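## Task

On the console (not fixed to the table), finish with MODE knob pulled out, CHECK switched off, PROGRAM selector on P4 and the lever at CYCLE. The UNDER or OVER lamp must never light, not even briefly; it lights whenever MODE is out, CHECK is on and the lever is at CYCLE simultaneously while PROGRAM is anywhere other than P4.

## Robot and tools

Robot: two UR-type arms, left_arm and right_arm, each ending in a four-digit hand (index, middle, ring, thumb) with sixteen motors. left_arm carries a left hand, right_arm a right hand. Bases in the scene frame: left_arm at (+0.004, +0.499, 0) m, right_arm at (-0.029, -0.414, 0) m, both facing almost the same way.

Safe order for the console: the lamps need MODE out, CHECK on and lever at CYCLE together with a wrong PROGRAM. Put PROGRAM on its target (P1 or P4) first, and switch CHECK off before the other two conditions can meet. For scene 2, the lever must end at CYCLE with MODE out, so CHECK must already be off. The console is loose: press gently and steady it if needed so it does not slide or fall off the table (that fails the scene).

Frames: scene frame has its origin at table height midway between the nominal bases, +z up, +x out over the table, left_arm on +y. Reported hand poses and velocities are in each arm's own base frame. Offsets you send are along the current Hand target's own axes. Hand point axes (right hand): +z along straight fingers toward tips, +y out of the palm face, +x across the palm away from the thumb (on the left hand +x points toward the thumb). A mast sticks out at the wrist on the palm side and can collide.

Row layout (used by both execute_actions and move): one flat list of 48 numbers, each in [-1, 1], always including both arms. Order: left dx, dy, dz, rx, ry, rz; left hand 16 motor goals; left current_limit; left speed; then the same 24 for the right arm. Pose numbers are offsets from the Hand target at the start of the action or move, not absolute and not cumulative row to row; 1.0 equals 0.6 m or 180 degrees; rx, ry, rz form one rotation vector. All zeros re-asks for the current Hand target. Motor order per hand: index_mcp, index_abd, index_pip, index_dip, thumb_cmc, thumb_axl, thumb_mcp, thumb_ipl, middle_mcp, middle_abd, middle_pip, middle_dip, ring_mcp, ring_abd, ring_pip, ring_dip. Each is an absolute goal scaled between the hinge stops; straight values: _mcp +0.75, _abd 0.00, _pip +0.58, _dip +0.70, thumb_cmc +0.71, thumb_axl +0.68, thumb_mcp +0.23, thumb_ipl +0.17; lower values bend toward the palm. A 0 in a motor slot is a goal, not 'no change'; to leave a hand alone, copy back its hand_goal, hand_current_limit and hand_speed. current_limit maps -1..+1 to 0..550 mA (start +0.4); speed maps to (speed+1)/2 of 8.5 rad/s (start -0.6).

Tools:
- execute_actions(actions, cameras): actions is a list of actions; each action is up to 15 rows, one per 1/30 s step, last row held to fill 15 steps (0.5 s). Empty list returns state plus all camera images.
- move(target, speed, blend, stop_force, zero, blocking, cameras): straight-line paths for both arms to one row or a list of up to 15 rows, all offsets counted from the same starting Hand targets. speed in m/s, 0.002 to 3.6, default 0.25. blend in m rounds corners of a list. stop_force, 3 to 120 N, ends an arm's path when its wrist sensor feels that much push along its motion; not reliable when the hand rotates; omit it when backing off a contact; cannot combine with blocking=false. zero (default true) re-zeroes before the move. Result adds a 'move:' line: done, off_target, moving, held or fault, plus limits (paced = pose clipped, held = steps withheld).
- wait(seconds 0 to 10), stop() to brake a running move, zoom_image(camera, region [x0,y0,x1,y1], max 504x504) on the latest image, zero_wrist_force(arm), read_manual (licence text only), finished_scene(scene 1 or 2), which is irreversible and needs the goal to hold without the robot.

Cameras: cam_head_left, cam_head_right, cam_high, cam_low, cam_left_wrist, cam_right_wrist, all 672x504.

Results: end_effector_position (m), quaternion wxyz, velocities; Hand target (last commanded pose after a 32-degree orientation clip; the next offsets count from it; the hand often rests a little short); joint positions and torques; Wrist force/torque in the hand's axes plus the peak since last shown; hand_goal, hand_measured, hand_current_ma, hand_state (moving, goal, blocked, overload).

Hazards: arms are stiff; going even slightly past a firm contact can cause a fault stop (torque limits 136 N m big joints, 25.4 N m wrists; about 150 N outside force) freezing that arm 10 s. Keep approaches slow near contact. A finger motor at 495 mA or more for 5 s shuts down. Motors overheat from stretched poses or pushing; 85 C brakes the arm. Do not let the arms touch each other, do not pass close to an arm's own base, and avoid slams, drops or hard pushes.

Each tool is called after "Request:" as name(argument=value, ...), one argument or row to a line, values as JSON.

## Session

Request:
execute_actions(
  actions=[],
)

Scene clock: 0.00 s.
left_arm: end_effector_position=(+0.3284, +0.2397, +0.1312) hand_goal=(+0.754, +0.000, +0.576, +0.696, +0.714, +0.678, +0.226, +0.168, +0.754, +0.000, +0.576, +0.696, +0.754, +0.000, +0.576, +0.696) hand_measured=(+0.754, +0.000, +0.576, +0.696, +0.714, +0.678, +0.226, +0.168, +0.754, +0.000, +0.576, +0.696, +0.754, +0.000, +0.576, +0.696) hand_current_ma=(+0, +0, +0, +0, +0, +0, +0, +0, +0, +0, +0, +0, +0, +0, +0, +0) hand_state=(goal, goal, goal, goal, goal, goal, goal, goal, goal, goal, goal, goal, goal, goal, goal, goal) hand_current_limit=0.40 hand_speed=-0.60 end_effector_quat_wxyz=(-0.001, -0.031, +1.000, +0.000) | right_arm: end_effector_position=(+0.1237, +0.3145, +0.1858) hand_goal=(+0.754, +0.000, +0.576, +0.696, +0.714, +0.678, +0.226, +0.168, +0.754, +0.000, +0.576, +0.696, +0.754, +0.000, +0.576, +0.696) hand_measured=(+0.754, +0.000, +0.576, +0.696, +0.714, +0.678, +0.226, +0.168, +0.754, +0.000, +0.576, +0.696, +0.754, +0.000, +0.576, +0.696) hand_current_ma=(+0, +0, +0, +0, +0, +0, +0, +0, +0, +0, +0, +0, +0, +0, +0, +0) hand_state=(goal, goal, goal, goal, goal, goal, goal, goal, goal, goal, goal, goal, goal, goal, goal, goal) hand_current_limit=0.40 hand_speed=-0.60 end_effector_quat_wxyz=(-0.134, -0.504, +0.835, +0.177)
Joint positions: left_arm=[3.904 -1.438 -2.308 -0.969 1.572 -0.87] | right_arm=[0.291 -1.851 2.324 -1.685 -1.299 3.868]
Joint velocities: within noise
Joint torques (N m): no reading
Wrist force (N): no reading
Wrist torque (N m): no reading
Wrist force, peak (N): no reading
Hand target: left_arm +0.3284, +0.2397, +0.1312; -0.001, -0.031, +1.000, +0.000 | right_arm +0.1237, +0.3145, +0.1858; -0.134, -0.504, +0.835, +0.177

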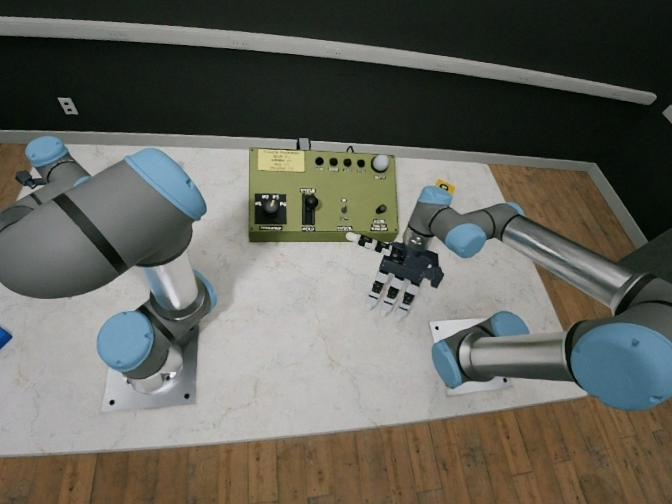

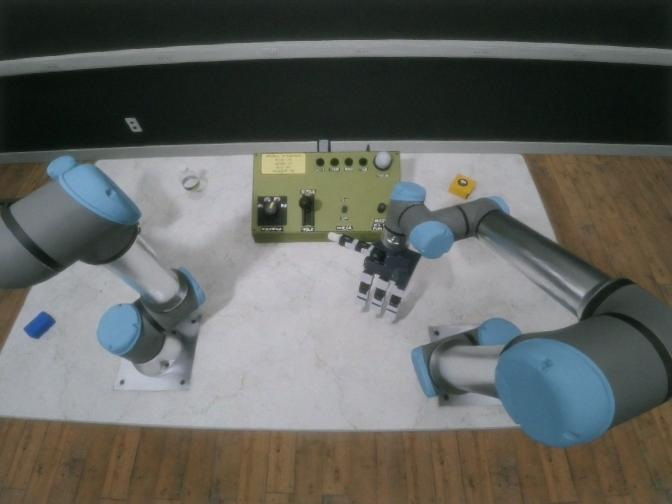

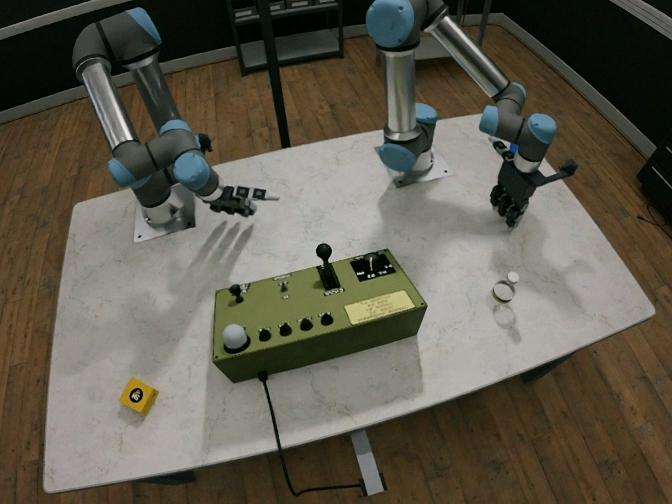

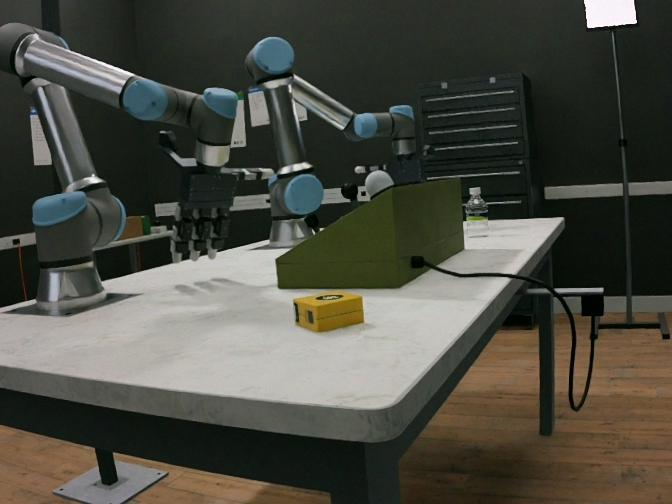

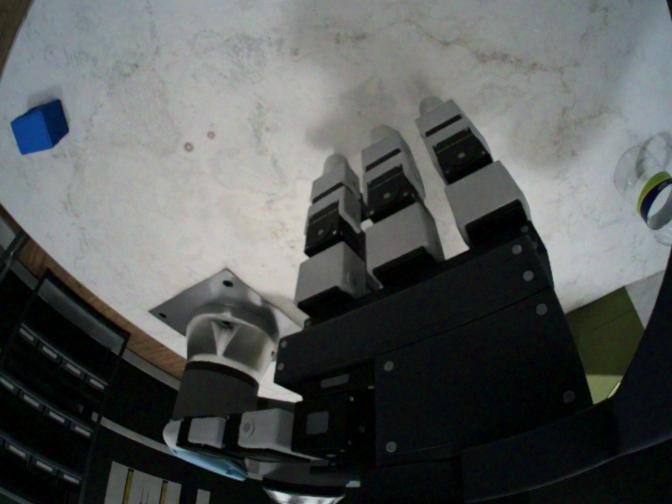

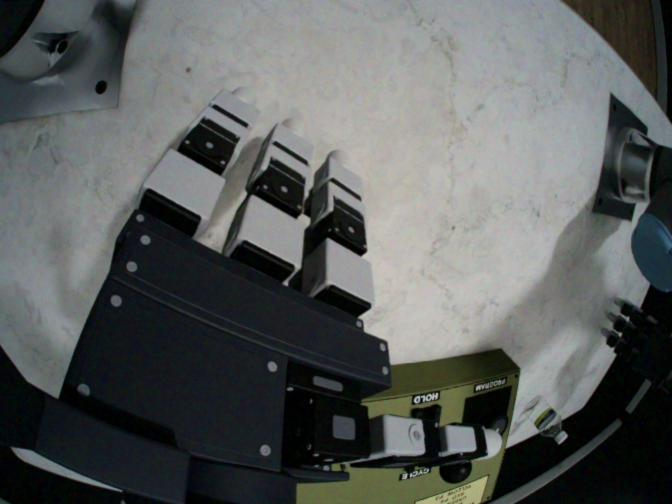

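Scene 1 done. Now look closer at this console.

Request:
zoom_image(
  camera="cam_high",
  region=[205, 235, 325, 325],
)

Request:
zoom_image(
  camera="cam_high",
  region=[310, 235, 430, 325],
)

Request:
zoom_image(
  camera="cam_head_left",
  region=[240, 140, 410, 250],
)

Request:
zoom_image(
  camera="cam_low",
  region=[260, 160, 480, 300],
)

Scaled by 4.200 from the camera's 672x504 image, which has a finer 960x720 frame.

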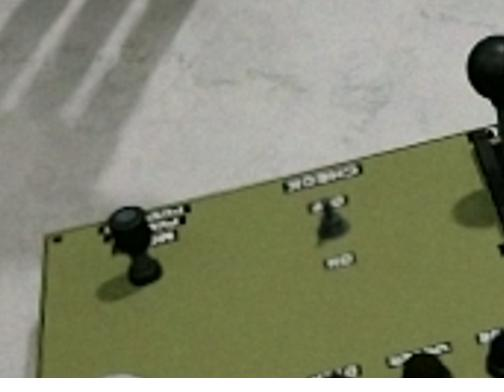

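Scaled by 4.200 from the camera's 672x504 image, which has a finer 960x720 frame.

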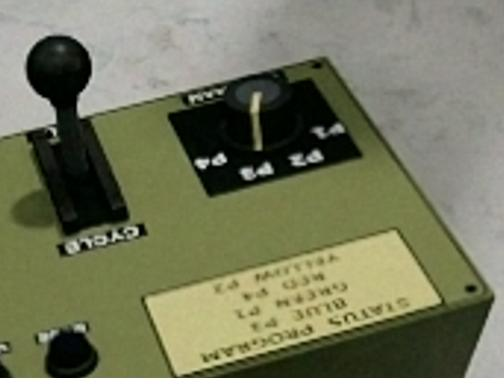

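Scaled by 2.965 from the camera's 672x504 image, which has a finer 960x720 frame.

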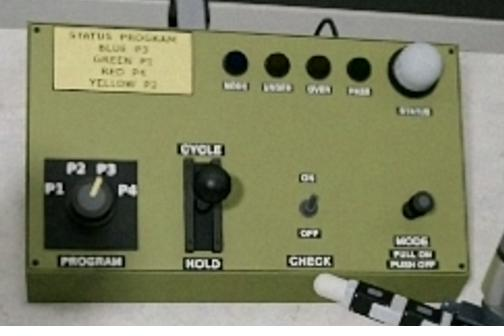

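Scaled by 2.291 from the camera's 672x504 image, which has a finer 960x720 frame.

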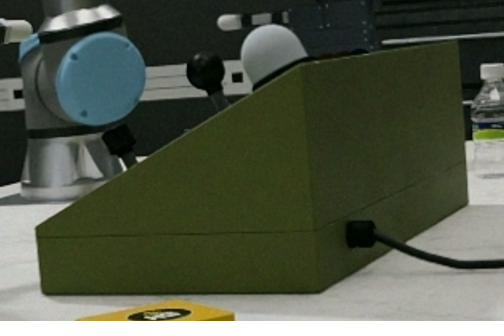

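Request:
zoom_image(
  camera="cam_head_left",
  region=[325, 190, 400, 246],
)

Request:
zoom_image(
  camera="cam_head_right",
  region=[250, 185, 400, 245],
)

Request:
zoom_image(
  camera="cam_high",
  region=[220, 260, 310, 330],
)

Request:
zoom_image(
  camera="cam_head_left",
  region=[250, 180, 325, 236],
)

Scaled by 6.720 from the camera's 672x504 image, which has a finer 960x720 frame.

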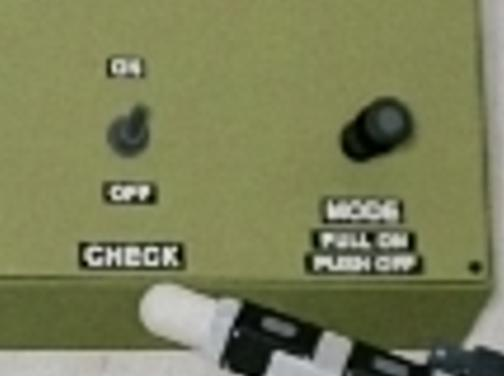

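Scaled by 3.360 from the camera's 672x504 image, which has a finer 960x720 frame.

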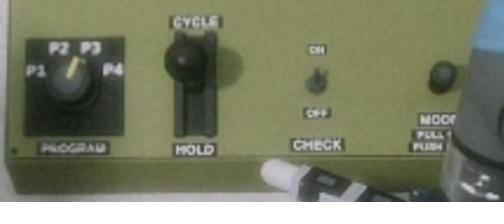

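Scaled by 5.600 from the camera's 672x504 image, which has a finer 960x720 frame.

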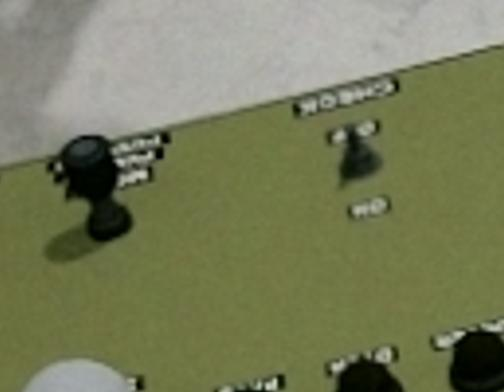

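Scaled by 6.720 from the camera's 672x504 image, which has a finer 960x720 frame.

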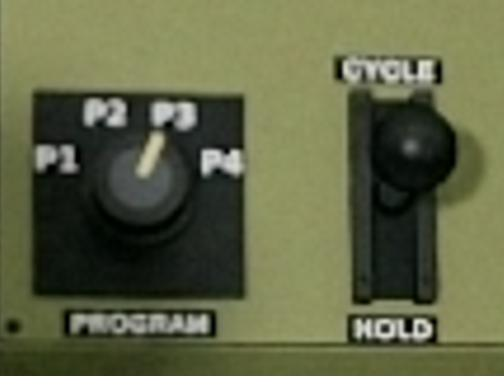

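Request:
zoom_image(
  camera="cam_high",
  region=[330, 240, 430, 310],
)

Request:
zoom_image(
  camera="cam_high",
  region=[225, 250, 325, 320],
)

Request:
zoom_image(
  camera="cam_high",
  region=[210, 230, 450, 390],
)

Scaled by 5.040 from the camera's 672x504 image, which has a finer 960x720 frame.

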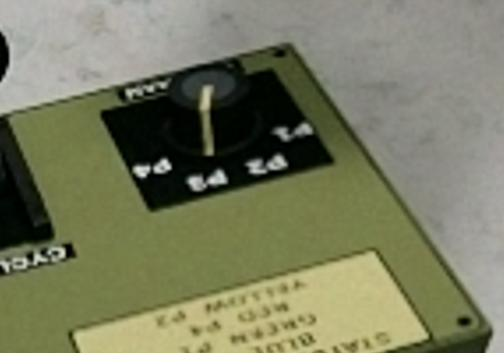

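Scaled by 5.040 from the camera's 672x504 image, which has a finer 960x720 frame.

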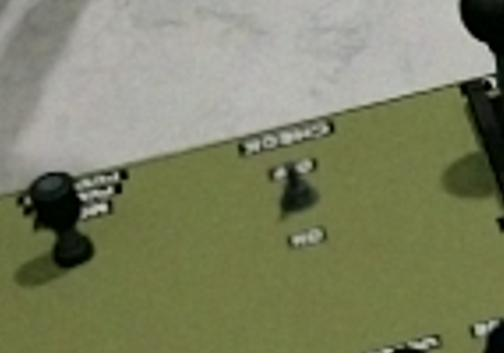

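Scaled by 2.100 from the camera's 672x504 image, which has a finer 960x720 frame.

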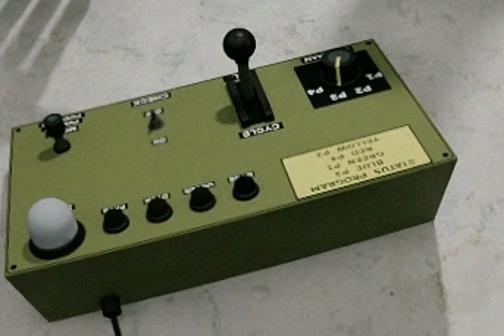

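Request:
move(
  target=[
    [0,0,0,0,0,0,0.754,0,0.576,0.696,0.714,0.678,0.226,0.168,0.754,0,0.576,0.696,0.754,0,0.576,0.696,0.4,-0.6,-0.066,-0.0362,-0.2685,0.0809,0.0344,-0.1481,1,0,1,1,0.714,0.678,0.226,0.168,-0.35,0,-0.5,-0.3,-0.35,0,-0.5,-0.3,0.4,-0.6],
    [0,0,0,0,0,0,0.754,0,0.576,0.696,0.714,0.678,0.226,0.168,0.754,0,0.576,0.696,0.754,0,0.576,0.696,0.4,-0.6,-0.1892,-0.1715,-0.3022,0.0809,0.0344,-0.1481,1,0,1,1,0.714,0.678,0.226,0.168,-0.35,0,-0.5,-0.3,-0.35,0,-0.5,-0.3,0.4,-0.6],
  ],
  speed=0.2,
  blend=[0.03,0],
  cameras=["all"],
)

Scene clock: 163.23 s.
left_arm: end_effector_position=(+0.3284, +0.2397, +0.1312) hand_goal=(+0.754, +0.000, +0.576, +0.696, +0.714, +0.678, +0.226, +0.168, +0.754, +0.000, +0.576, +0.696, +0.754, +0.000, +0.576, +0.696) hand_measured=(+0.754, +0.000, +0.576, +0.696, +0.714, +0.678, +0.224, +0.168, +0.754, +0.000, +0.576, +0.696, +0.754, +0.000, +0.576, +0.696) hand_current_ma=(-1, +0, +1, +0, +0, -1, -4, +0, -1, +0, +1, +0, -1, +0, +1, +0) hand_state=(goal, goal, goal, goal, goal, goal, goal, goal, goal, goal, goal, goal, goal, goal, goal, goal) hand_current_limit=0.40 hand_speed=-0.60 end_effector_quat_wxyz=(-0.001, -0.031, +1.000, +0.000) | right_arm: end_effector_position=(+0.3299, +0.3421, +0.3000) hand_goal=(+1.000, +0.000, +1.000, +1.000, +0.714, +0.678, +0.226, +0.168, -0.350, +0.000, -0.500, -0.300, -0.350, +0.000, -0.500, -0.300) hand_measured=(+0.996, +0.000, +0.994, +0.996, +0.716, +0.678, +0.224, +0.168, -0.334, +0.000, -0.496, -0.298, -0.330, +0.000, -0.496, -0.298) hand_current_ma=(-2, +0, -3, -2, +0, +0, -1, +0, +18, +0, +1, +1, +26, +0, +1, +1) hand_state=(goal, goal, goal, goal, goal, goal, goal, goal, goal, goal, goal, goal, blocked, goal, goal, goal) hand_current_limit=0.40 hand_speed=-0.60 end_effector_quat_wxyz=(+0.069, +0.704, -0.704, -0.069)
Joint positions: left_arm=[3.904 -1.438 -2.308 -0.969 1.572 -0.87] | right_arm=[0.368 -1.438 1.584 -1.533 -1.501 3.503]
Joint torques (N m): left_arm=[-0.36 12.44 19.18 2.81 -0.13 0.01] | right_arm=[4.76 -21.35 -39.47 0.2 -1.21 -2.1]
Wrist force (N): left_arm=[0.0 -0.2 -0.1] | right_arm=[-0.4 -0.9 -1.1]
Wrist torque (N m): left_arm=[-0.02 -0.01 0.01] | right_arm=[0.14 0.04 0.07]
Wrist force, peak (N): left_arm=[-0.1 0.0 0.4] | right_arm=[-0.5 -2.3 -0.8]
Hand target: left_arm +0.3284, +0.2397, +0.1312; -0.001, -0.031, +1.000, +0.000 | right_arm +0.3299, +0.3422, +0.3000; +0.069, +0.704, -0.704, -0.069
Off the commanded pose: left_arm 0.000 m, 0 deg | right_arm 0.000 m, 0 deg.
move: done

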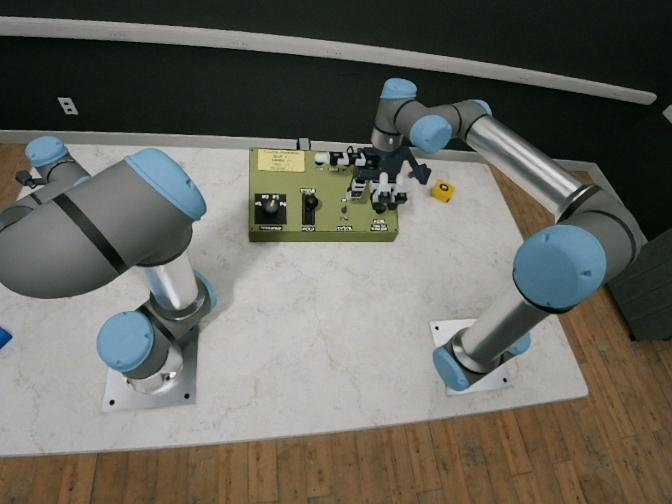

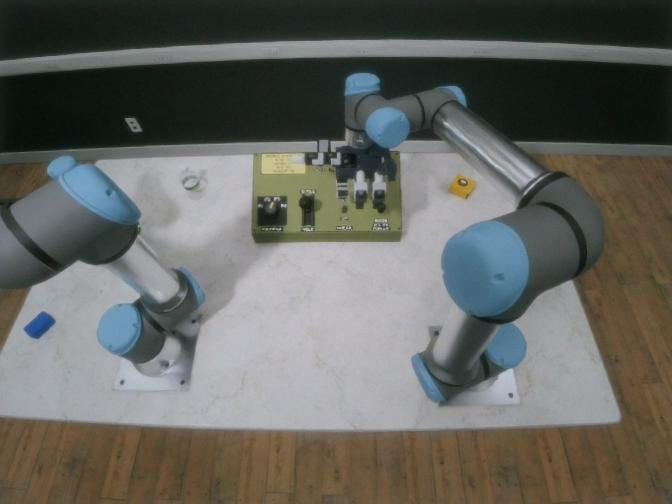

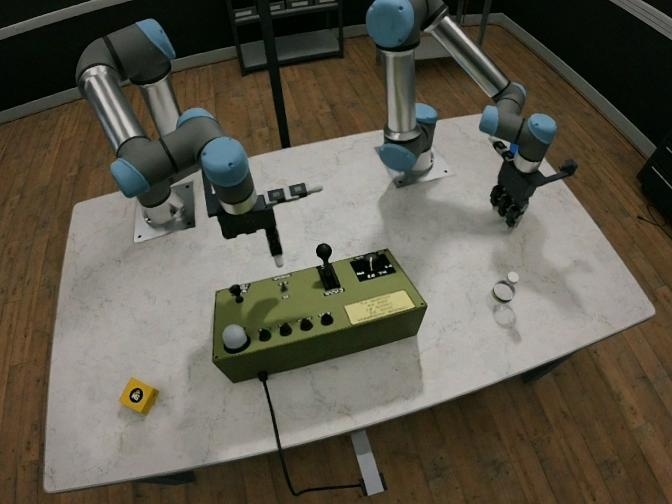

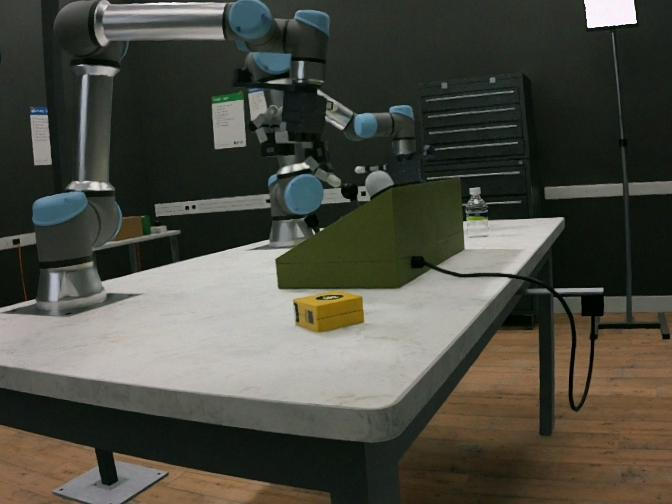

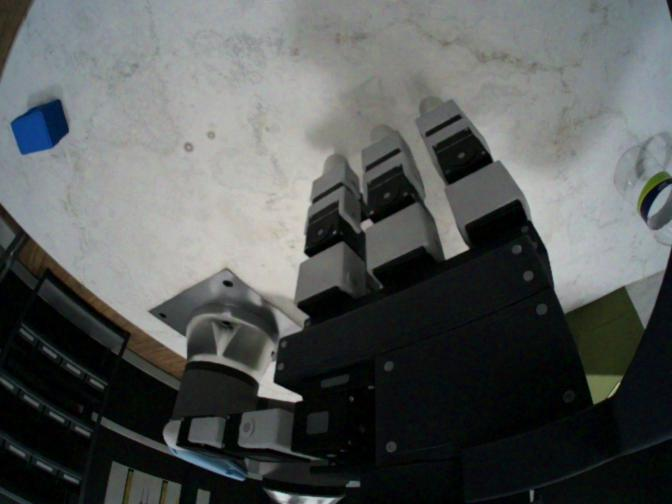

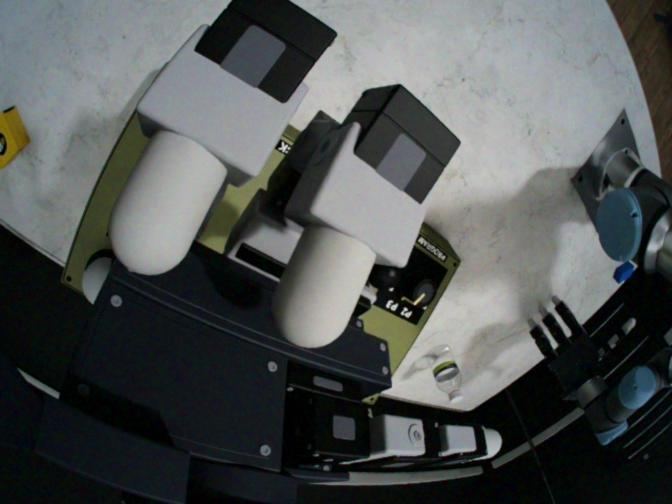

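Request:
zero_wrist_force(
  arm="right_arm",
)

Request:
move(
  target=[0,0,0,0,0,0,0.754,0,0.576,0.696,0.714,0.678,0.226,0.168,0.754,0,0.576,0.696,0.754,0,0.576,0.696,0.4,-0.6,0,-0.0227,0.0532,0,0,0,1,0,1,1,0.714,0.678,0.226,0.168,-0.35,0,-0.5,-0.3,-0.35,0,-0.5,-0.3,0.4,-0.6],
  speed=0.1,
  cameras=["cam_high","cam_low","cam_head_right"],
)

Request:
zoom_image(
  camera="cam_high",
  region=[210, 230, 350, 340],
)

Request:
zoom_image(
  camera="cam_low",
  region=[270, 100, 410, 210],
)

Wrist force sensor zeroed.

Scene clock: 177.40 s.
left_arm: end_effector_position=(+0.3284, +0.2397, +0.1312) hand_goal=(+0.754, +0.000, +0.576, +0.696, +0.714, +0.678, +0.226, +0.168, +0.754, +0.000, +0.576, +0.696, +0.754, +0.000, +0.576, +0.696) hand_measured=(+0.754, +0.000, +0.576, +0.696, +0.714, +0.678, +0.224, +0.168, +0.754, +0.000, +0.576, +0.696, +0.754, +0.000, +0.576, +0.696) hand_current_ma=(-1, +0, +1, +0, +0, -1, -4, +0, -1, +0, +1, +0, -1, +0, +1, +0) hand_state=(goal, goal, goal, goal, goal, goal, goal, goal, goal, goal, goal, goal, goal, goal, goal, goal) hand_current_limit=0.40 hand_speed=-0.60 end_effector_quat_wxyz=(-0.001, -0.031, +1.000, +0.000) | right_arm: end_effector_position=(+0.3371, +0.3422, +0.2661) hand_goal=(+1.000, +0.000, +1.000, +1.000, +0.714, +0.678, +0.226, +0.168, -0.350, +0.000, -0.500, -0.300, -0.350, +0.000, -0.500, -0.300) hand_measured=(+0.996, +0.000, +0.994, +0.996, +0.716, +0.678, +0.224, +0.168, -0.334, +0.000, -0.496, -0.298, -0.330, +0.000, -0.496, -0.298) hand_current_ma=(-2, +0, -3, -2, +0, +0, -1, +0, +18, +0, +1, +1, +26, +0, +1, +1) hand_state=(goal, goal, goal, goal, goal, goal, goal, goal, goal, goal, goal, goal, blocked, goal, goal, goal) hand_current_limit=0.40 hand_speed=-0.60 end_effector_quat_wxyz=(+0.069, +0.704, -0.704, -0.069)
Joint positions: left_arm=[3.904 -1.438 -2.308 -0.969 1.572 -0.87] | right_arm=[0.363 -1.409 1.638 -1.616 -1.502 3.498]
Joint torques (N m): left_arm=[-1.12 13.06 19.18 2.62 -0.22 -0.06] | right_arm=[-8.31 -22.15 -11.75 -4.13 -1.03 -2.28]
Wrist force (N, zeroed by zero_wrist_force on right_arm): left_arm=[-0.1 -0.1 0.0] | right_arm=[0.2 -0.1 0.0]
Wrist torque (N m, zeroed by zero_wrist_force on right_arm): left_arm=[-0.03 0.02 0.00] | right_arm=[-0.01 0.00 0.03]
Wrist force, peak (N, zeroed by zero_wrist_force on right_arm): left_arm=[0.4 -0.3 0.1] | right_arm=[0.3 0.3 -0.5]
Hand target: left_arm +0.3284, +0.2397, +0.1312; -0.001, -0.031, +1.000, +0.000 | right_arm +0.3371, +0.3422, +0.2660; +0.069, +0.704, -0.704, -0.069
Off the commanded pose: left_arm 0.000 m, 0 deg | right_arm 0.000 m, 0 deg.
move: done
Images, in order (width x height): cam_head_right 672x504, cam_high 672x504, cam_low 672x504.

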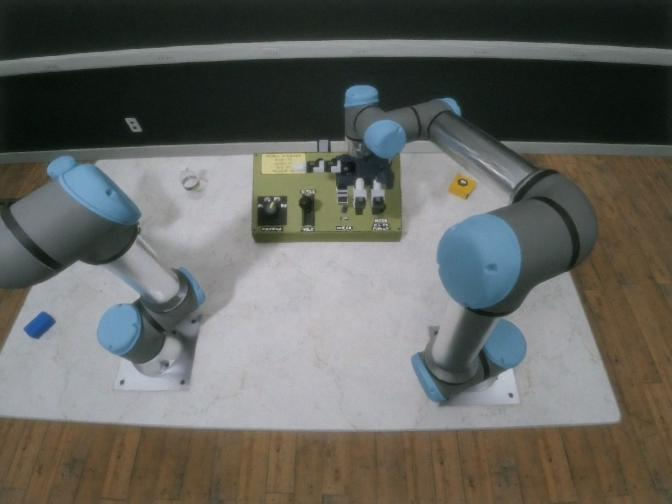

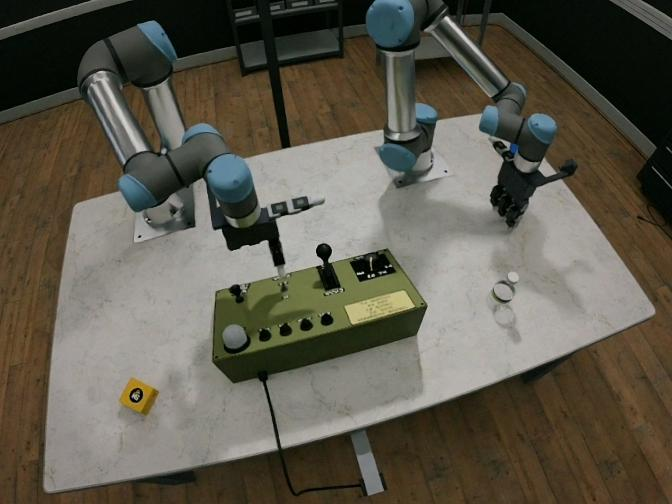

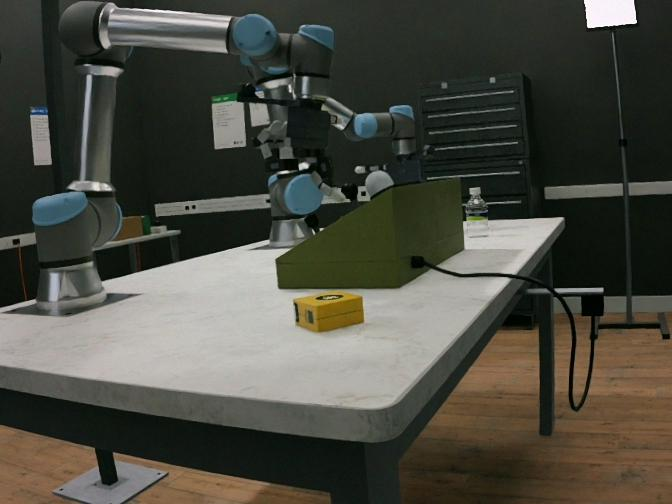

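Scaled by 3.600 from the camera's 672x504 image, which has a finer 960x720 frame.

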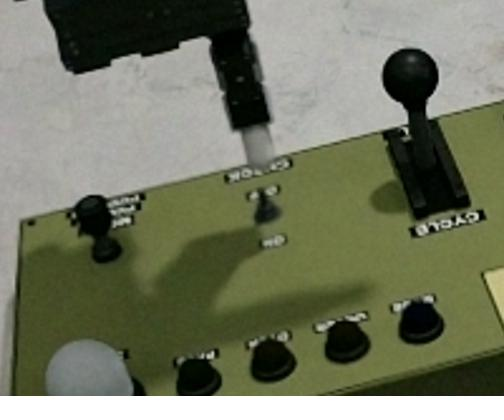

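Scaled by 3.600 from the camera's 672x504 image, which has a finer 960x720 frame.

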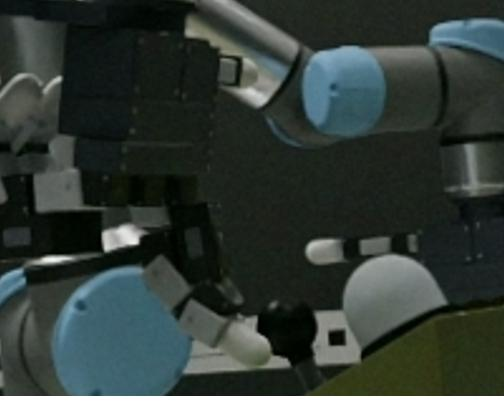

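Request:
move(
  target=[0,0,0,0,0,0,0.754,0,0.576,0.696,0.714,0.678,0.226,0.168,0.754,0,0.576,0.696,0.754,0,0.576,0.696,0.4,-0.6,0,-0.0311,0.0386,0,0,0,1,0,1,1,0.714,0.678,0.226,0.168,-0.35,0,-0.5,-0.3,-0.35,0,-0.5,-0.3,0.4,-0.6],
  speed=0.04,
  stop_force=4,
  cameras=["cam_high","cam_head_left","cam_low"],
)

Request:
zoom_image(
  camera="cam_high",
  region=[240, 250, 330, 320],
)

Request:
zoom_image(
  camera="cam_low",
  region=[290, 160, 390, 240],
)

Scene clock: 191.83 s.
left_arm: end_effector_position=(+0.3284, +0.2397, +0.1312) hand_goal=(+0.754, +0.000, +0.576, +0.696, +0.714, +0.678, +0.226, +0.168, +0.754, +0.000, +0.576, +0.696, +0.754, +0.000, +0.576, +0.696) hand_measured=(+0.754, +0.000, +0.576, +0.696, +0.714, +0.678, +0.224, +0.168, +0.754, +0.000, +0.576, +0.696, +0.754, +0.000, +0.576, +0.696) hand_current_ma=(-1, +0, +1, +0, +0, -1, -4, +0, -1, +0, +1, +0, -1, +0, +1, +0) hand_state=(goal, goal, goal, goal, goal, goal, goal, goal, goal, goal, goal, goal, goal, goal, goal, goal) hand_current_limit=0.40 hand_speed=-0.60 end_effector_quat_wxyz=(-0.001, -0.031, +1.000, +0.000) | right_arm: end_effector_position=(+0.3509, +0.3422, +0.2397) hand_goal=(+1.000, +0.000, +1.000, +1.000, +0.714, +0.678, +0.226, +0.168, -0.350, +0.000, -0.500, -0.300, -0.350, +0.000, -0.500, -0.300) hand_measured=(+0.996, +0.000, +0.994, +0.996, +0.716, +0.678, +0.224, +0.168, -0.334, +0.000, -0.496, -0.298, -0.330, +0.000, -0.496, -0.298) hand_current_ma=(-2, +0, -3, -2, +0, +0, -1, +0, +18, +0, +1, +1, +26, +0, +1, +1) hand_state=(goal, goal, goal, goal, goal, goal, goal, goal, goal, goal, goal, goal, blocked, goal, goal, goal) hand_current_limit=0.40 hand_speed=-0.60 end_effector_quat_wxyz=(+0.069, +0.704, -0.704, -0.069)
Joint positions: left_arm=[3.904 -1.438 -2.308 -0.969 1.572 -0.87] | right_arm=[0.355 -1.366 1.656 -1.676 -1.503 3.49]
Joint torques (N m): left_arm=[0.44 14.53 18.34 2.59 -0.19 0.18] | right_arm=[-10.35 -23.98 -10.67 -3.89 -1.26 -2.17]
Wrist force (N, zeroed by zero_wrist_force on right_arm): left_arm=[0.0 0.1 0.3] | right_arm=[0.3 0.0 0.4]
Wrist torque (N m, zeroed by zero_wrist_force on right_arm): left_arm=[-0.01 0.02 0.00] | right_arm=[-0.01 -0.02 0.01]
Wrist force, peak (N, zeroed by zero_wrist_force on right_arm): left_arm=[-0.2 -0.2 0.3] | right_arm=[0.2 -0.1 0.8]
Hand target: left_arm +0.3284, +0.2397, +0.1312; -0.001, -0.031, +1.000, +0.000 | right_arm +0.3509, +0.3422, +0.2397; +0.069, +0.704, -0.704, -0.069
Off the commanded pose: left_arm 0.000 m, 0 deg | right_arm 0.000 m, 0 deg.
move: done
Images, in order (width x height): cam_head_left 672x504, cam_high 672x504, cam_low 672x504.

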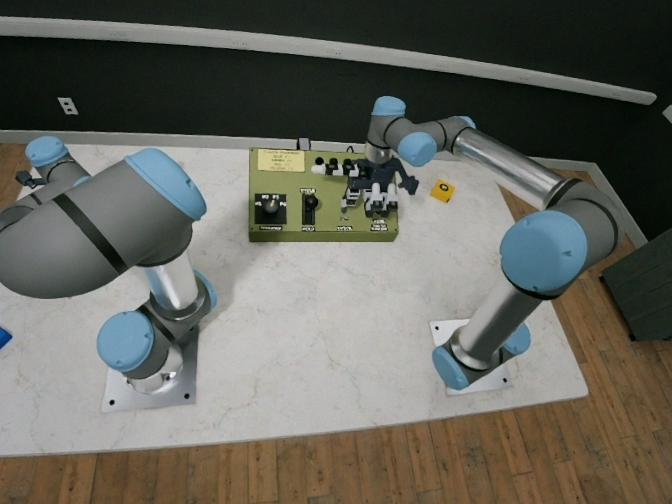

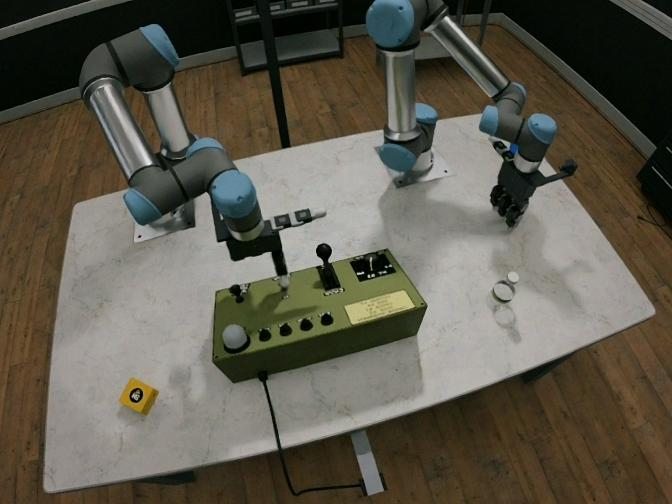

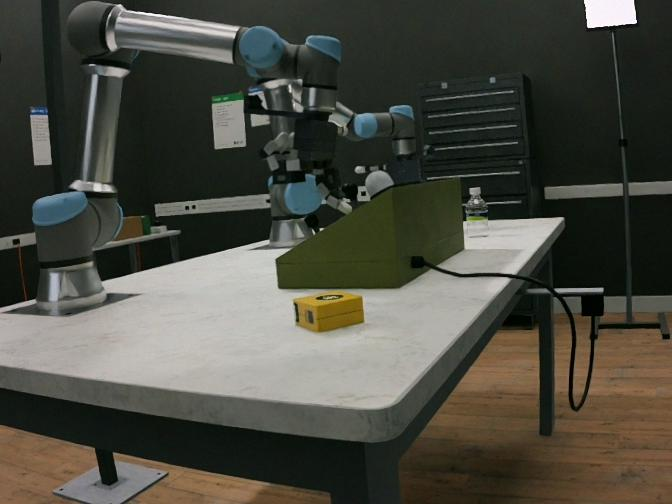

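Scaled by 5.600 from the camera's 672x504 image, which has a finer 960x720 frame.

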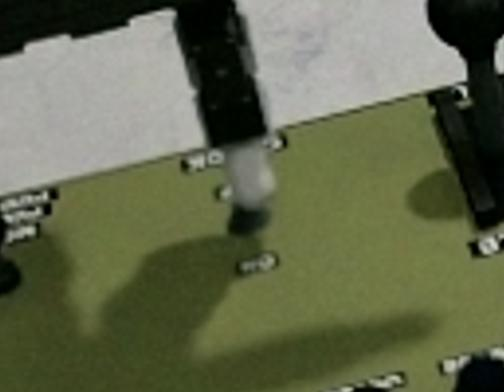

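Scaled by 5.040 from the camera's 672x504 image, which has a finer 960x720 frame.

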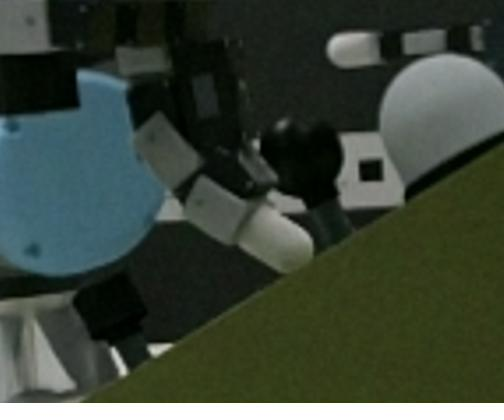

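Request:
move(
  target=[
    [0,0,0,0,0,0,0.754,0,0.576,0.696,0.714,0.678,0.226,0.168,0.754,0,0.576,0.696,0.754,0,0.576,0.696,0.4,-0.6,0,-0.0194,-0.0158,0,0,0,1,0,1,1,0.714,0.678,0.226,0.168,-0.35,0,-0.5,-0.3,-0.35,0,-0.5,-0.3,0.4,-0.6],
    [0,0,0,0,0,0,0.754,0,0.576,0.696,0.714,0.678,0.226,0.168,0.754,0,0.576,0.696,0.754,0,0.576,0.696,0.4,-0.6,0,-0.053,0.0256,0,0,0,1,0,1,1,0.714,0.678,0.226,0.168,-0.35,0,-0.5,-0.3,-0.35,0,-0.5,-0.3,0.4,-0.6],
  ],
  speed=[0.03,0.02],
  stop_force=4,
  cameras=["cam_high","cam_low"],
)

Request:
zoom_image(
  camera="cam_high",
  region=[240, 250, 330, 320],
)

Scene clock: 206.70 s.
left_arm: end_effector_position=(+0.3284, +0.2397, +0.1312) hand_goal=(+0.754, +0.000, +0.576, +0.696, +0.714, +0.678, +0.226, +0.168, +0.754, +0.000, +0.576, +0.696, +0.754, +0.000, +0.576, +0.696) hand_measured=(+0.754, +0.000, +0.576, +0.696, +0.714, +0.678, +0.224, +0.168, +0.754, +0.000, +0.576, +0.696, +0.754, +0.000, +0.576, +0.696) hand_current_ma=(-1, +0, +1, +0, +0, -1, -4, +0, -1, +0, +1, +0, -1, +0, +1, +0) hand_state=(goal, goal, goal, goal, goal, goal, goal, goal, goal, goal, goal, goal, goal, goal, goal, goal) hand_current_limit=0.40 hand_speed=-0.60 end_effector_quat_wxyz=(-0.001, -0.031, +1.000, +0.000) | right_arm: end_effector_position=(+0.3760, +0.3422, +0.2240) hand_goal=(+1.000, +0.000, +1.000, +1.000, +0.714, +0.678, +0.226, +0.168, -0.350, +0.000, -0.500, -0.300, -0.350, +0.000, -0.500, -0.300) hand_measured=(+0.992, +0.000, +1.000, +1.000, +0.716, +0.678, +0.224, +0.168, -0.334, +0.000, -0.496, -0.298, -0.330, +0.000, -0.496, -0.298) hand_current_ma=(-6, +0, +0, +0, +0, +0, -2, +0, +18, +0, +1, +1, +26, +0, +1, +1) hand_state=(goal, goal, goal, goal, goal, goal, goal, goal, goal, goal, goal, goal, blocked, goal, goal, goal) hand_current_limit=0.40 hand_speed=-0.60 end_effector_quat_wxyz=(+0.069, +0.704, -0.704, -0.069)
Joint positions: left_arm=[3.904 -1.438 -2.308 -0.969 1.572 -0.87] | right_arm=[0.34 -1.306 1.622 -1.701 -1.506 3.475]
Joint torques (N m): left_arm=[-0.59 13.67 20.11 2.82 -0.01 -0.03] | right_arm=[8.69 -44.17 -38.79 -0.03 0.43 2.2]
Wrist force (N, zeroed by zero_wrist_force on right_arm): left_arm=[0.0 -0.3 0.2] | right_arm=[0.3 1.9 -1.4]
Wrist torque (N m, zeroed by zero_wrist_force on right_arm): left_arm=[-0.06 0.01 0.01] | right_arm=[0.15 -0.02 -0.05]
Wrist force, peak (N, zeroed by zero_wrist_force on right_arm): left_arm=[-0.4 -0.1 0.4] | right_arm=[0.5 11.5 -10.4]
Hand target: left_arm +0.3284, +0.2397, +0.1312; -0.001, -0.031, +1.000, +0.000 | right_arm +0.3760, +0.3422, +0.2241; +0.069, +0.704, -0.704, -0.069 (not the last commanded pose)
Off the commanded pose: left_arm 0.000 m, 0 deg | right_arm 0.006 m, 0 deg.
move: contact (right_arm); path passed 1 of 2 targets
Images, in order (width x height): cam_high 672x504, cam_low 672x504.

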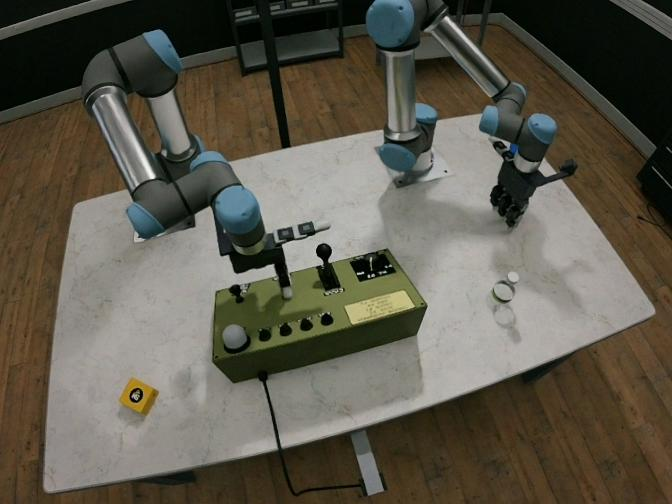

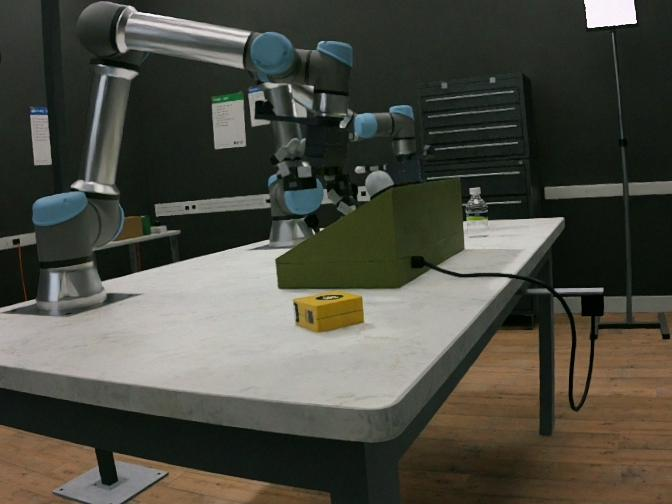

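Scaled by 5.600 from the camera's 672x504 image, which has a finer 960x720 frame.

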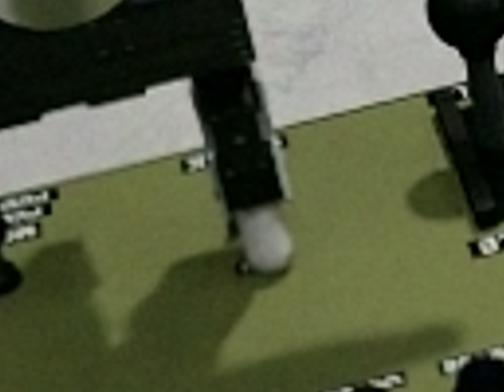

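Request:
move(
  target=[
    [0,0,0,0,0,0,0.754,0,0.576,0.696,0.714,0.678,0.226,0.168,0.754,0,0.576,0.696,0.754,0,0.576,0.696,0.4,-0.6,0,0.00315,-0.0039,0,0,0,1,0,1,1,0.714,0.678,0.226,0.168,-0.35,0,-0.5,-0.3,-0.35,0,-0.5,-0.3,0.4,-0.6],
    [0,0,0,0,0,0,0.754,0,0.576,0.696,0.714,0.678,0.226,0.168,0.754,0,0.576,0.696,0.754,0,0.576,0.696,0.4,-0.6,0.003,0.00315,-0.0039,0,0,0,1,0,1,1,0.714,0.678,0.226,0.168,-0.35,0,-0.5,-0.3,-0.35,0,-0.5,-0.3,0.4,-0.6],
  ],
  speed=0.02,
)

Request:
move(
  target=[0,0,0,0,0,0,0.754,0,0.576,0.696,0.714,0.678,0.226,0.168,0.754,0,0.576,0.696,0.754,0,0.576,0.696,0.4,-0.6,0,0.0168,0.0136,0,0,0,1,0,1,1,0.714,0.678,0.226,0.168,-0.35,0,-0.5,-0.3,-0.35,0,-0.5,-0.3,0.4,-0.6],
  speed=0.015,
  stop_force=8,
  cameras=["cam_high","cam_low"],
)

Request:
zoom_image(
  camera="cam_high",
  region=[240, 250, 330, 320],
)

Scene clock: 233.97 s.
left_arm: end_effector_position=(+0.3284, +0.2397, +0.1312) hand_goal=(+0.754, +0.000, +0.576, +0.696, +0.714, +0.678, +0.226, +0.168, +0.754, +0.000, +0.576, +0.696, +0.754, +0.000, +0.576, +0.696) hand_measured=(+0.754, +0.000, +0.576, +0.696, +0.714, +0.678, +0.224, +0.168, +0.754, +0.000, +0.576, +0.696, +0.754, +0.000, +0.576, +0.696) hand_current_ma=(-1, +0, +1, +0, +0, -1, -4, +0, -1, +0, +1, +0, -1, +0, +1, +0) hand_state=(goal, goal, goal, goal, goal, goal, goal, goal, goal, goal, goal, goal, goal, goal, goal, goal) hand_current_limit=0.40 hand_speed=-0.60 end_effector_quat_wxyz=(-0.001, -0.031, +1.000, +0.000) | right_arm: end_effector_position=(+0.3746, +0.3405, +0.2267) hand_goal=(+1.000, +0.000, +1.000, +1.000, +0.714, +0.678, +0.226, +0.168, -0.350, +0.000, -0.500, -0.300, -0.350, +0.000, -0.500, -0.300) hand_measured=(+0.992, +0.000, +1.000, +1.000, +0.716, +0.678, +0.224, +0.168, -0.334, +0.000, -0.496, -0.298, -0.330, +0.000, -0.496, -0.298) hand_current_ma=(-6, +0, +0, +0, +0, +0, -2, +0, +18, +0, +1, +1, +26, +0, +1, +1) hand_state=(goal, goal, goal, goal, goal, goal, goal, goal, goal, goal, goal, goal, blocked, goal, goal, goal) hand_current_limit=0.40 hand_speed=-0.60 end_effector_quat_wxyz=(+0.069, +0.704, -0.704, -0.069)
Joint positions: left_arm=[3.904 -1.438 -2.308 -0.969 1.572 -0.87] | right_arm=[0.338 -1.313 1.623 -1.695 -1.506 3.473]
Joint torques (N m): left_arm=[0.52 12.41 21 2.68 -0.47 0.06] | right_arm=[-9.38 -44.78 -10.48 -2.57 -1.14 -2.12]
Wrist force (N, zeroed by zero_wrist_force on right_arm): left_arm=[0.0 -0.1 0.0] | right_arm=[0.2 -0.2 0.6]
Wrist torque (N m, zeroed by zero_wrist_force on right_arm): left_arm=[-0.01 0.00 0.01] | right_arm=[-0.05 0.01 0.01]
Wrist force, peak (N, zeroed by zero_wrist_force on right_arm): left_arm=[0.0 -0.3 0.3] | right_arm=[0.3 2.1 -1.3]
Hand target: left_arm +0.3284, +0.2397, +0.1312; -0.001, -0.031, +1.000, +0.000 | right_arm +0.3746, +0.3404, +0.2267; +0.069, +0.704, -0.704, -0.069
Off the commanded pose: left_arm 0.000 m, 0 deg | right_arm 0.000 m, 0 deg.
move: done

Scene clock: 235.73 s.
left_arm: end_effector_position=(+0.3284, +0.2397, +0.1312) hand_goal=(+0.754, +0.000, +0.576, +0.696, +0.714, +0.678, +0.226, +0.168, +0.754, +0.000, +0.576, +0.696, +0.754, +0.000, +0.576, +0.696) hand_measured=(+0.754, +0.000, +0.576, +0.696, +0.714, +0.678, +0.224, +0.168, +0.754, +0.000, +0.576, +0.696, +0.754, +0.000, +0.576, +0.696) hand_current_ma=(-1, +0, +1, +0, +0, -1, -4, +0, -1, +0, +1, +0, -1, +0, +1, +0) hand_state=(goal, goal, goal, goal, goal, goal, goal, goal, goal, goal, goal, goal, goal, goal, goal, goal) hand_current_limit=0.40 hand_speed=-0.60 end_effector_quat_wxyz=(-0.001, -0.031, +1.000, +0.000) | right_arm: end_effector_position=(+0.3632, +0.3404, +0.2207) hand_goal=(+1.000, +0.000, +1.000, +1.000, +0.714, +0.678, +0.226, +0.168, -0.350, +0.000, -0.500, -0.300, -0.350, +0.000, -0.500, -0.300) hand_measured=(+1.000, +0.000, +1.000, +1.000, +0.716, +0.678, +0.224, +0.168, -0.334, +0.000, -0.496, -0.298, -0.330, +0.000, -0.496, -0.298) hand_current_ma=(+0, +0, +0, +0, +0, +0, -2, +0, +18, +0, +1, +1, +26, +0, +1, +1) hand_state=(goal, goal, goal, goal, goal, goal, goal, goal, goal, goal, goal, goal, blocked, goal, goal, goal) hand_current_limit=0.40 hand_speed=-0.60 end_effector_quat_wxyz=(+0.069, +0.704, -0.704, -0.069)
Joint positions: left_arm=[3.904 -1.438 -2.308 -0.969 1.572 -0.87] | right_arm=[0.344 -1.331 1.663 -1.717 -1.505 3.479]
Joint torques (N m): left_arm=[-0.74 12.75 20.55 2.87 -0.26 0.19] | right_arm=[10.65 -40.68 -5.85 -2.46 1.58 2.11]
Wrist force (N, zeroed by zero_wrist_force on right_arm): left_arm=[0.0 -0.2 0.0] | right_arm=[0.4 -4.8 -3.6]
Wrist torque (N m, zeroed by zero_wrist_force on right_arm): left_arm=[-0.03 0.00 0.00] | right_arm=[0.61 -0.10 -0.09]
Wrist force, peak (N, zeroed by zero_wrist_force on right_arm): left_arm=[0.0 -0.4 0.3] | right_arm=[0.4 -4.7 -3.9]
Hand target: left_arm +0.3284, +0.2397, +0.1312; -0.001, -0.031, +1.000, +0.000 | right_arm +0.3632, +0.3404, +0.2207; +0.069, +0.704, -0.704, -0.069
Off the commanded pose: left_arm 0.000 m, 0 deg | right_arm 0.000 m, 0 deg.
move: done
Images, in order (width x height): cam_high 672x504, cam_low 672x504.

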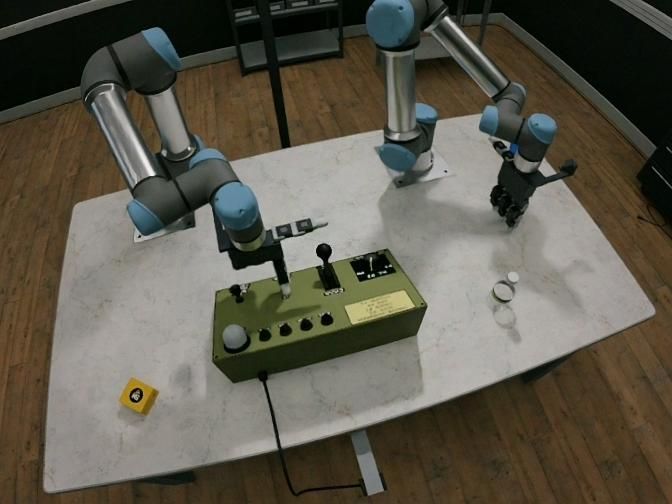

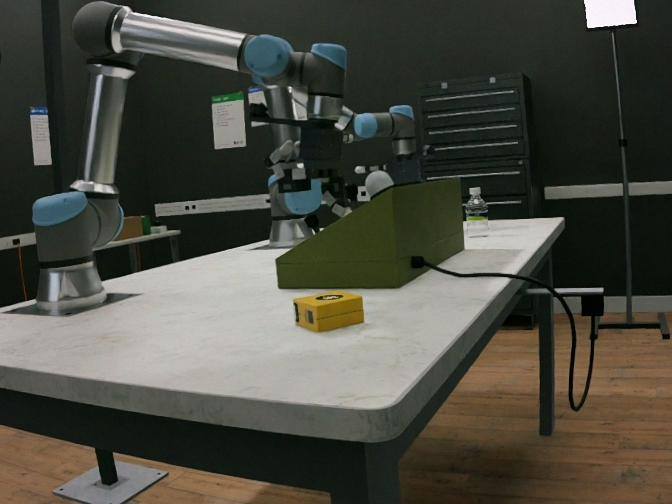

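Scaled by 5.600 from the camera's 672x504 image, which has a finer 960x720 frame.

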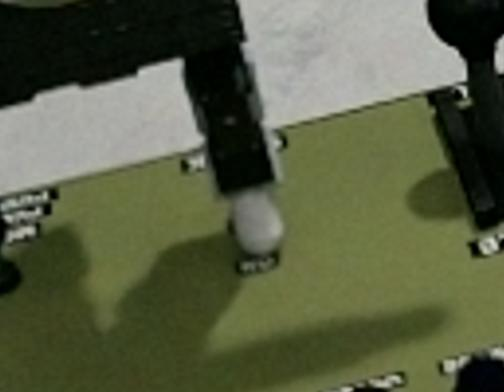

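Request:
move(
  target=[0,0,0,0,0,0,0.754,0,0.576,0.696,0.714,0.678,0.226,0.168,0.754,0,0.576,0.696,0.754,0,0.576,0.696,0.4,-0.6,0,0.0103,0.0084,0,0,0,1,0,1,1,0.714,0.678,0.226,0.168,-0.35,0,-0.5,-0.3,-0.35,0,-0.5,-0.3,0.4,-0.6],
  speed=0.01,
  stop_force=14,
  zero=false,
  cameras=["cam_high"],
)

Request:
zoom_image(
  camera="cam_high",
  region=[240, 250, 330, 320],
)

Scene clock: 243.23 s.
left_arm: end_effector_position=(+0.3284, +0.2397, +0.1312) hand_goal=(+0.754, +0.000, +0.576, +0.696, +0.714, +0.678, +0.226, +0.168, +0.754, +0.000, +0.576, +0.696, +0.754, +0.000, +0.576, +0.696) hand_measured=(+0.754, +0.000, +0.576, +0.696, +0.714, +0.678, +0.224, +0.168, +0.754, +0.000, +0.576, +0.696, +0.754, +0.000, +0.576, +0.696) hand_current_ma=(-1, +0, +1, +0, +0, -1, -4, +0, -1, +0, +1, +0, -1, +0, +1, +0) hand_state=(goal, goal, goal, goal, goal, goal, goal, goal, goal, goal, goal, goal, goal, goal, goal, goal) hand_current_limit=0.40 hand_speed=-0.60 end_effector_quat_wxyz=(-0.001, -0.031, +1.000, +0.000) | right_arm: end_effector_position=(+0.3561, +0.3404, +0.2169) hand_goal=(+1.000, +0.000, +1.000, +1.000, +0.714, +0.678, +0.226, +0.168, -0.350, +0.000, -0.500, -0.300, -0.350, +0.000, -0.500, -0.300) hand_measured=(+1.000, -0.002, +1.000, +1.000, +0.716, +0.678, +0.224, +0.168, -0.334, +0.000, -0.496, -0.298, -0.330, +0.000, -0.496, -0.298) hand_current_ma=(+0, -1, +0, +0, +0, +0, -2, +0, +18, +0, +1, +1, +26, +0, +1, +1) hand_state=(goal, goal, goal, goal, goal, goal, goal, goal, goal, goal, goal, goal, blocked, goal, goal, goal) hand_current_limit=0.40 hand_speed=-0.60 end_effector_quat_wxyz=(+0.069, +0.704, -0.704, -0.069)
Joint positions: left_arm=[3.904 -1.438 -2.308 -0.969 1.572 -0.87] | right_arm=[0.348 -1.342 1.686 -1.73 -1.504 3.484]
Joint torques (N m): left_arm=[-0.79 13.39 20.2 2.78 -0.47 0.07] | right_arm=[9.65 -42.29 -9.95 -4.05 1.31 2.07]
Wrist force (N, zeroed by zero_wrist_force on right_arm): left_arm=[-0.1 0.0 0.1] | right_arm=[0.7 -0.2 0.0]
Wrist torque (N m, zeroed by zero_wrist_force on right_arm): left_arm=[-0.01 0.02 0.00] | right_arm=[-0.02 -0.05 -0.10]
Wrist force, peak (N, zeroed by zero_wrist_force on right_arm): left_arm=[0.4 -0.3 0.2] | right_arm=[-0.1 -2.9 -15.2]
Hand target: left_arm +0.3284, +0.2397, +0.1312; -0.001, -0.031, +1.000, +0.000 | right_arm +0.3561, +0.3404, +0.2169; +0.069, +0.704, -0.704, -0.069
Off the commanded pose: left_arm 0.000 m, 0 deg | right_arm 0.000 m, 0 deg.
move: done
Images, in order (width x height): cam_high 672x504.

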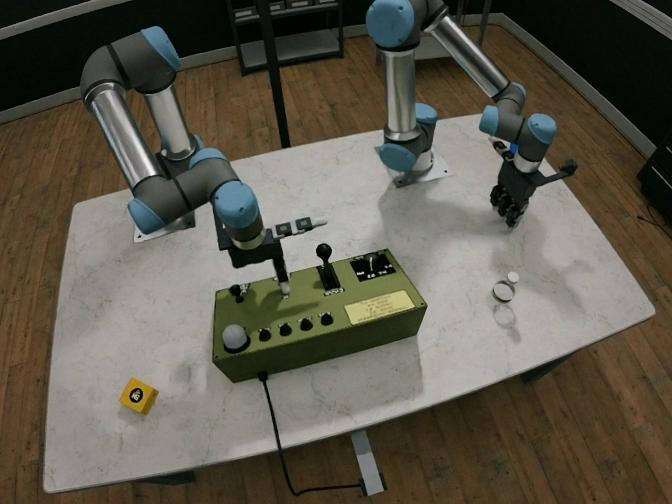

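Scaled by 5.600 from the camera's 672x504 image, which has a finer 960x720 frame.

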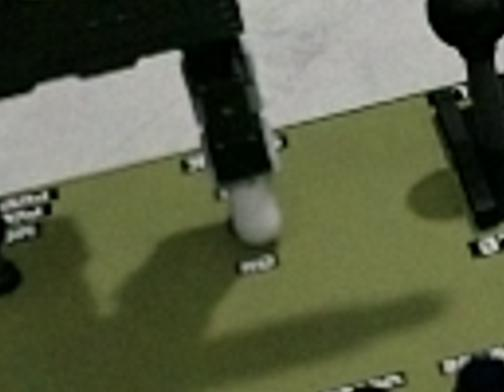

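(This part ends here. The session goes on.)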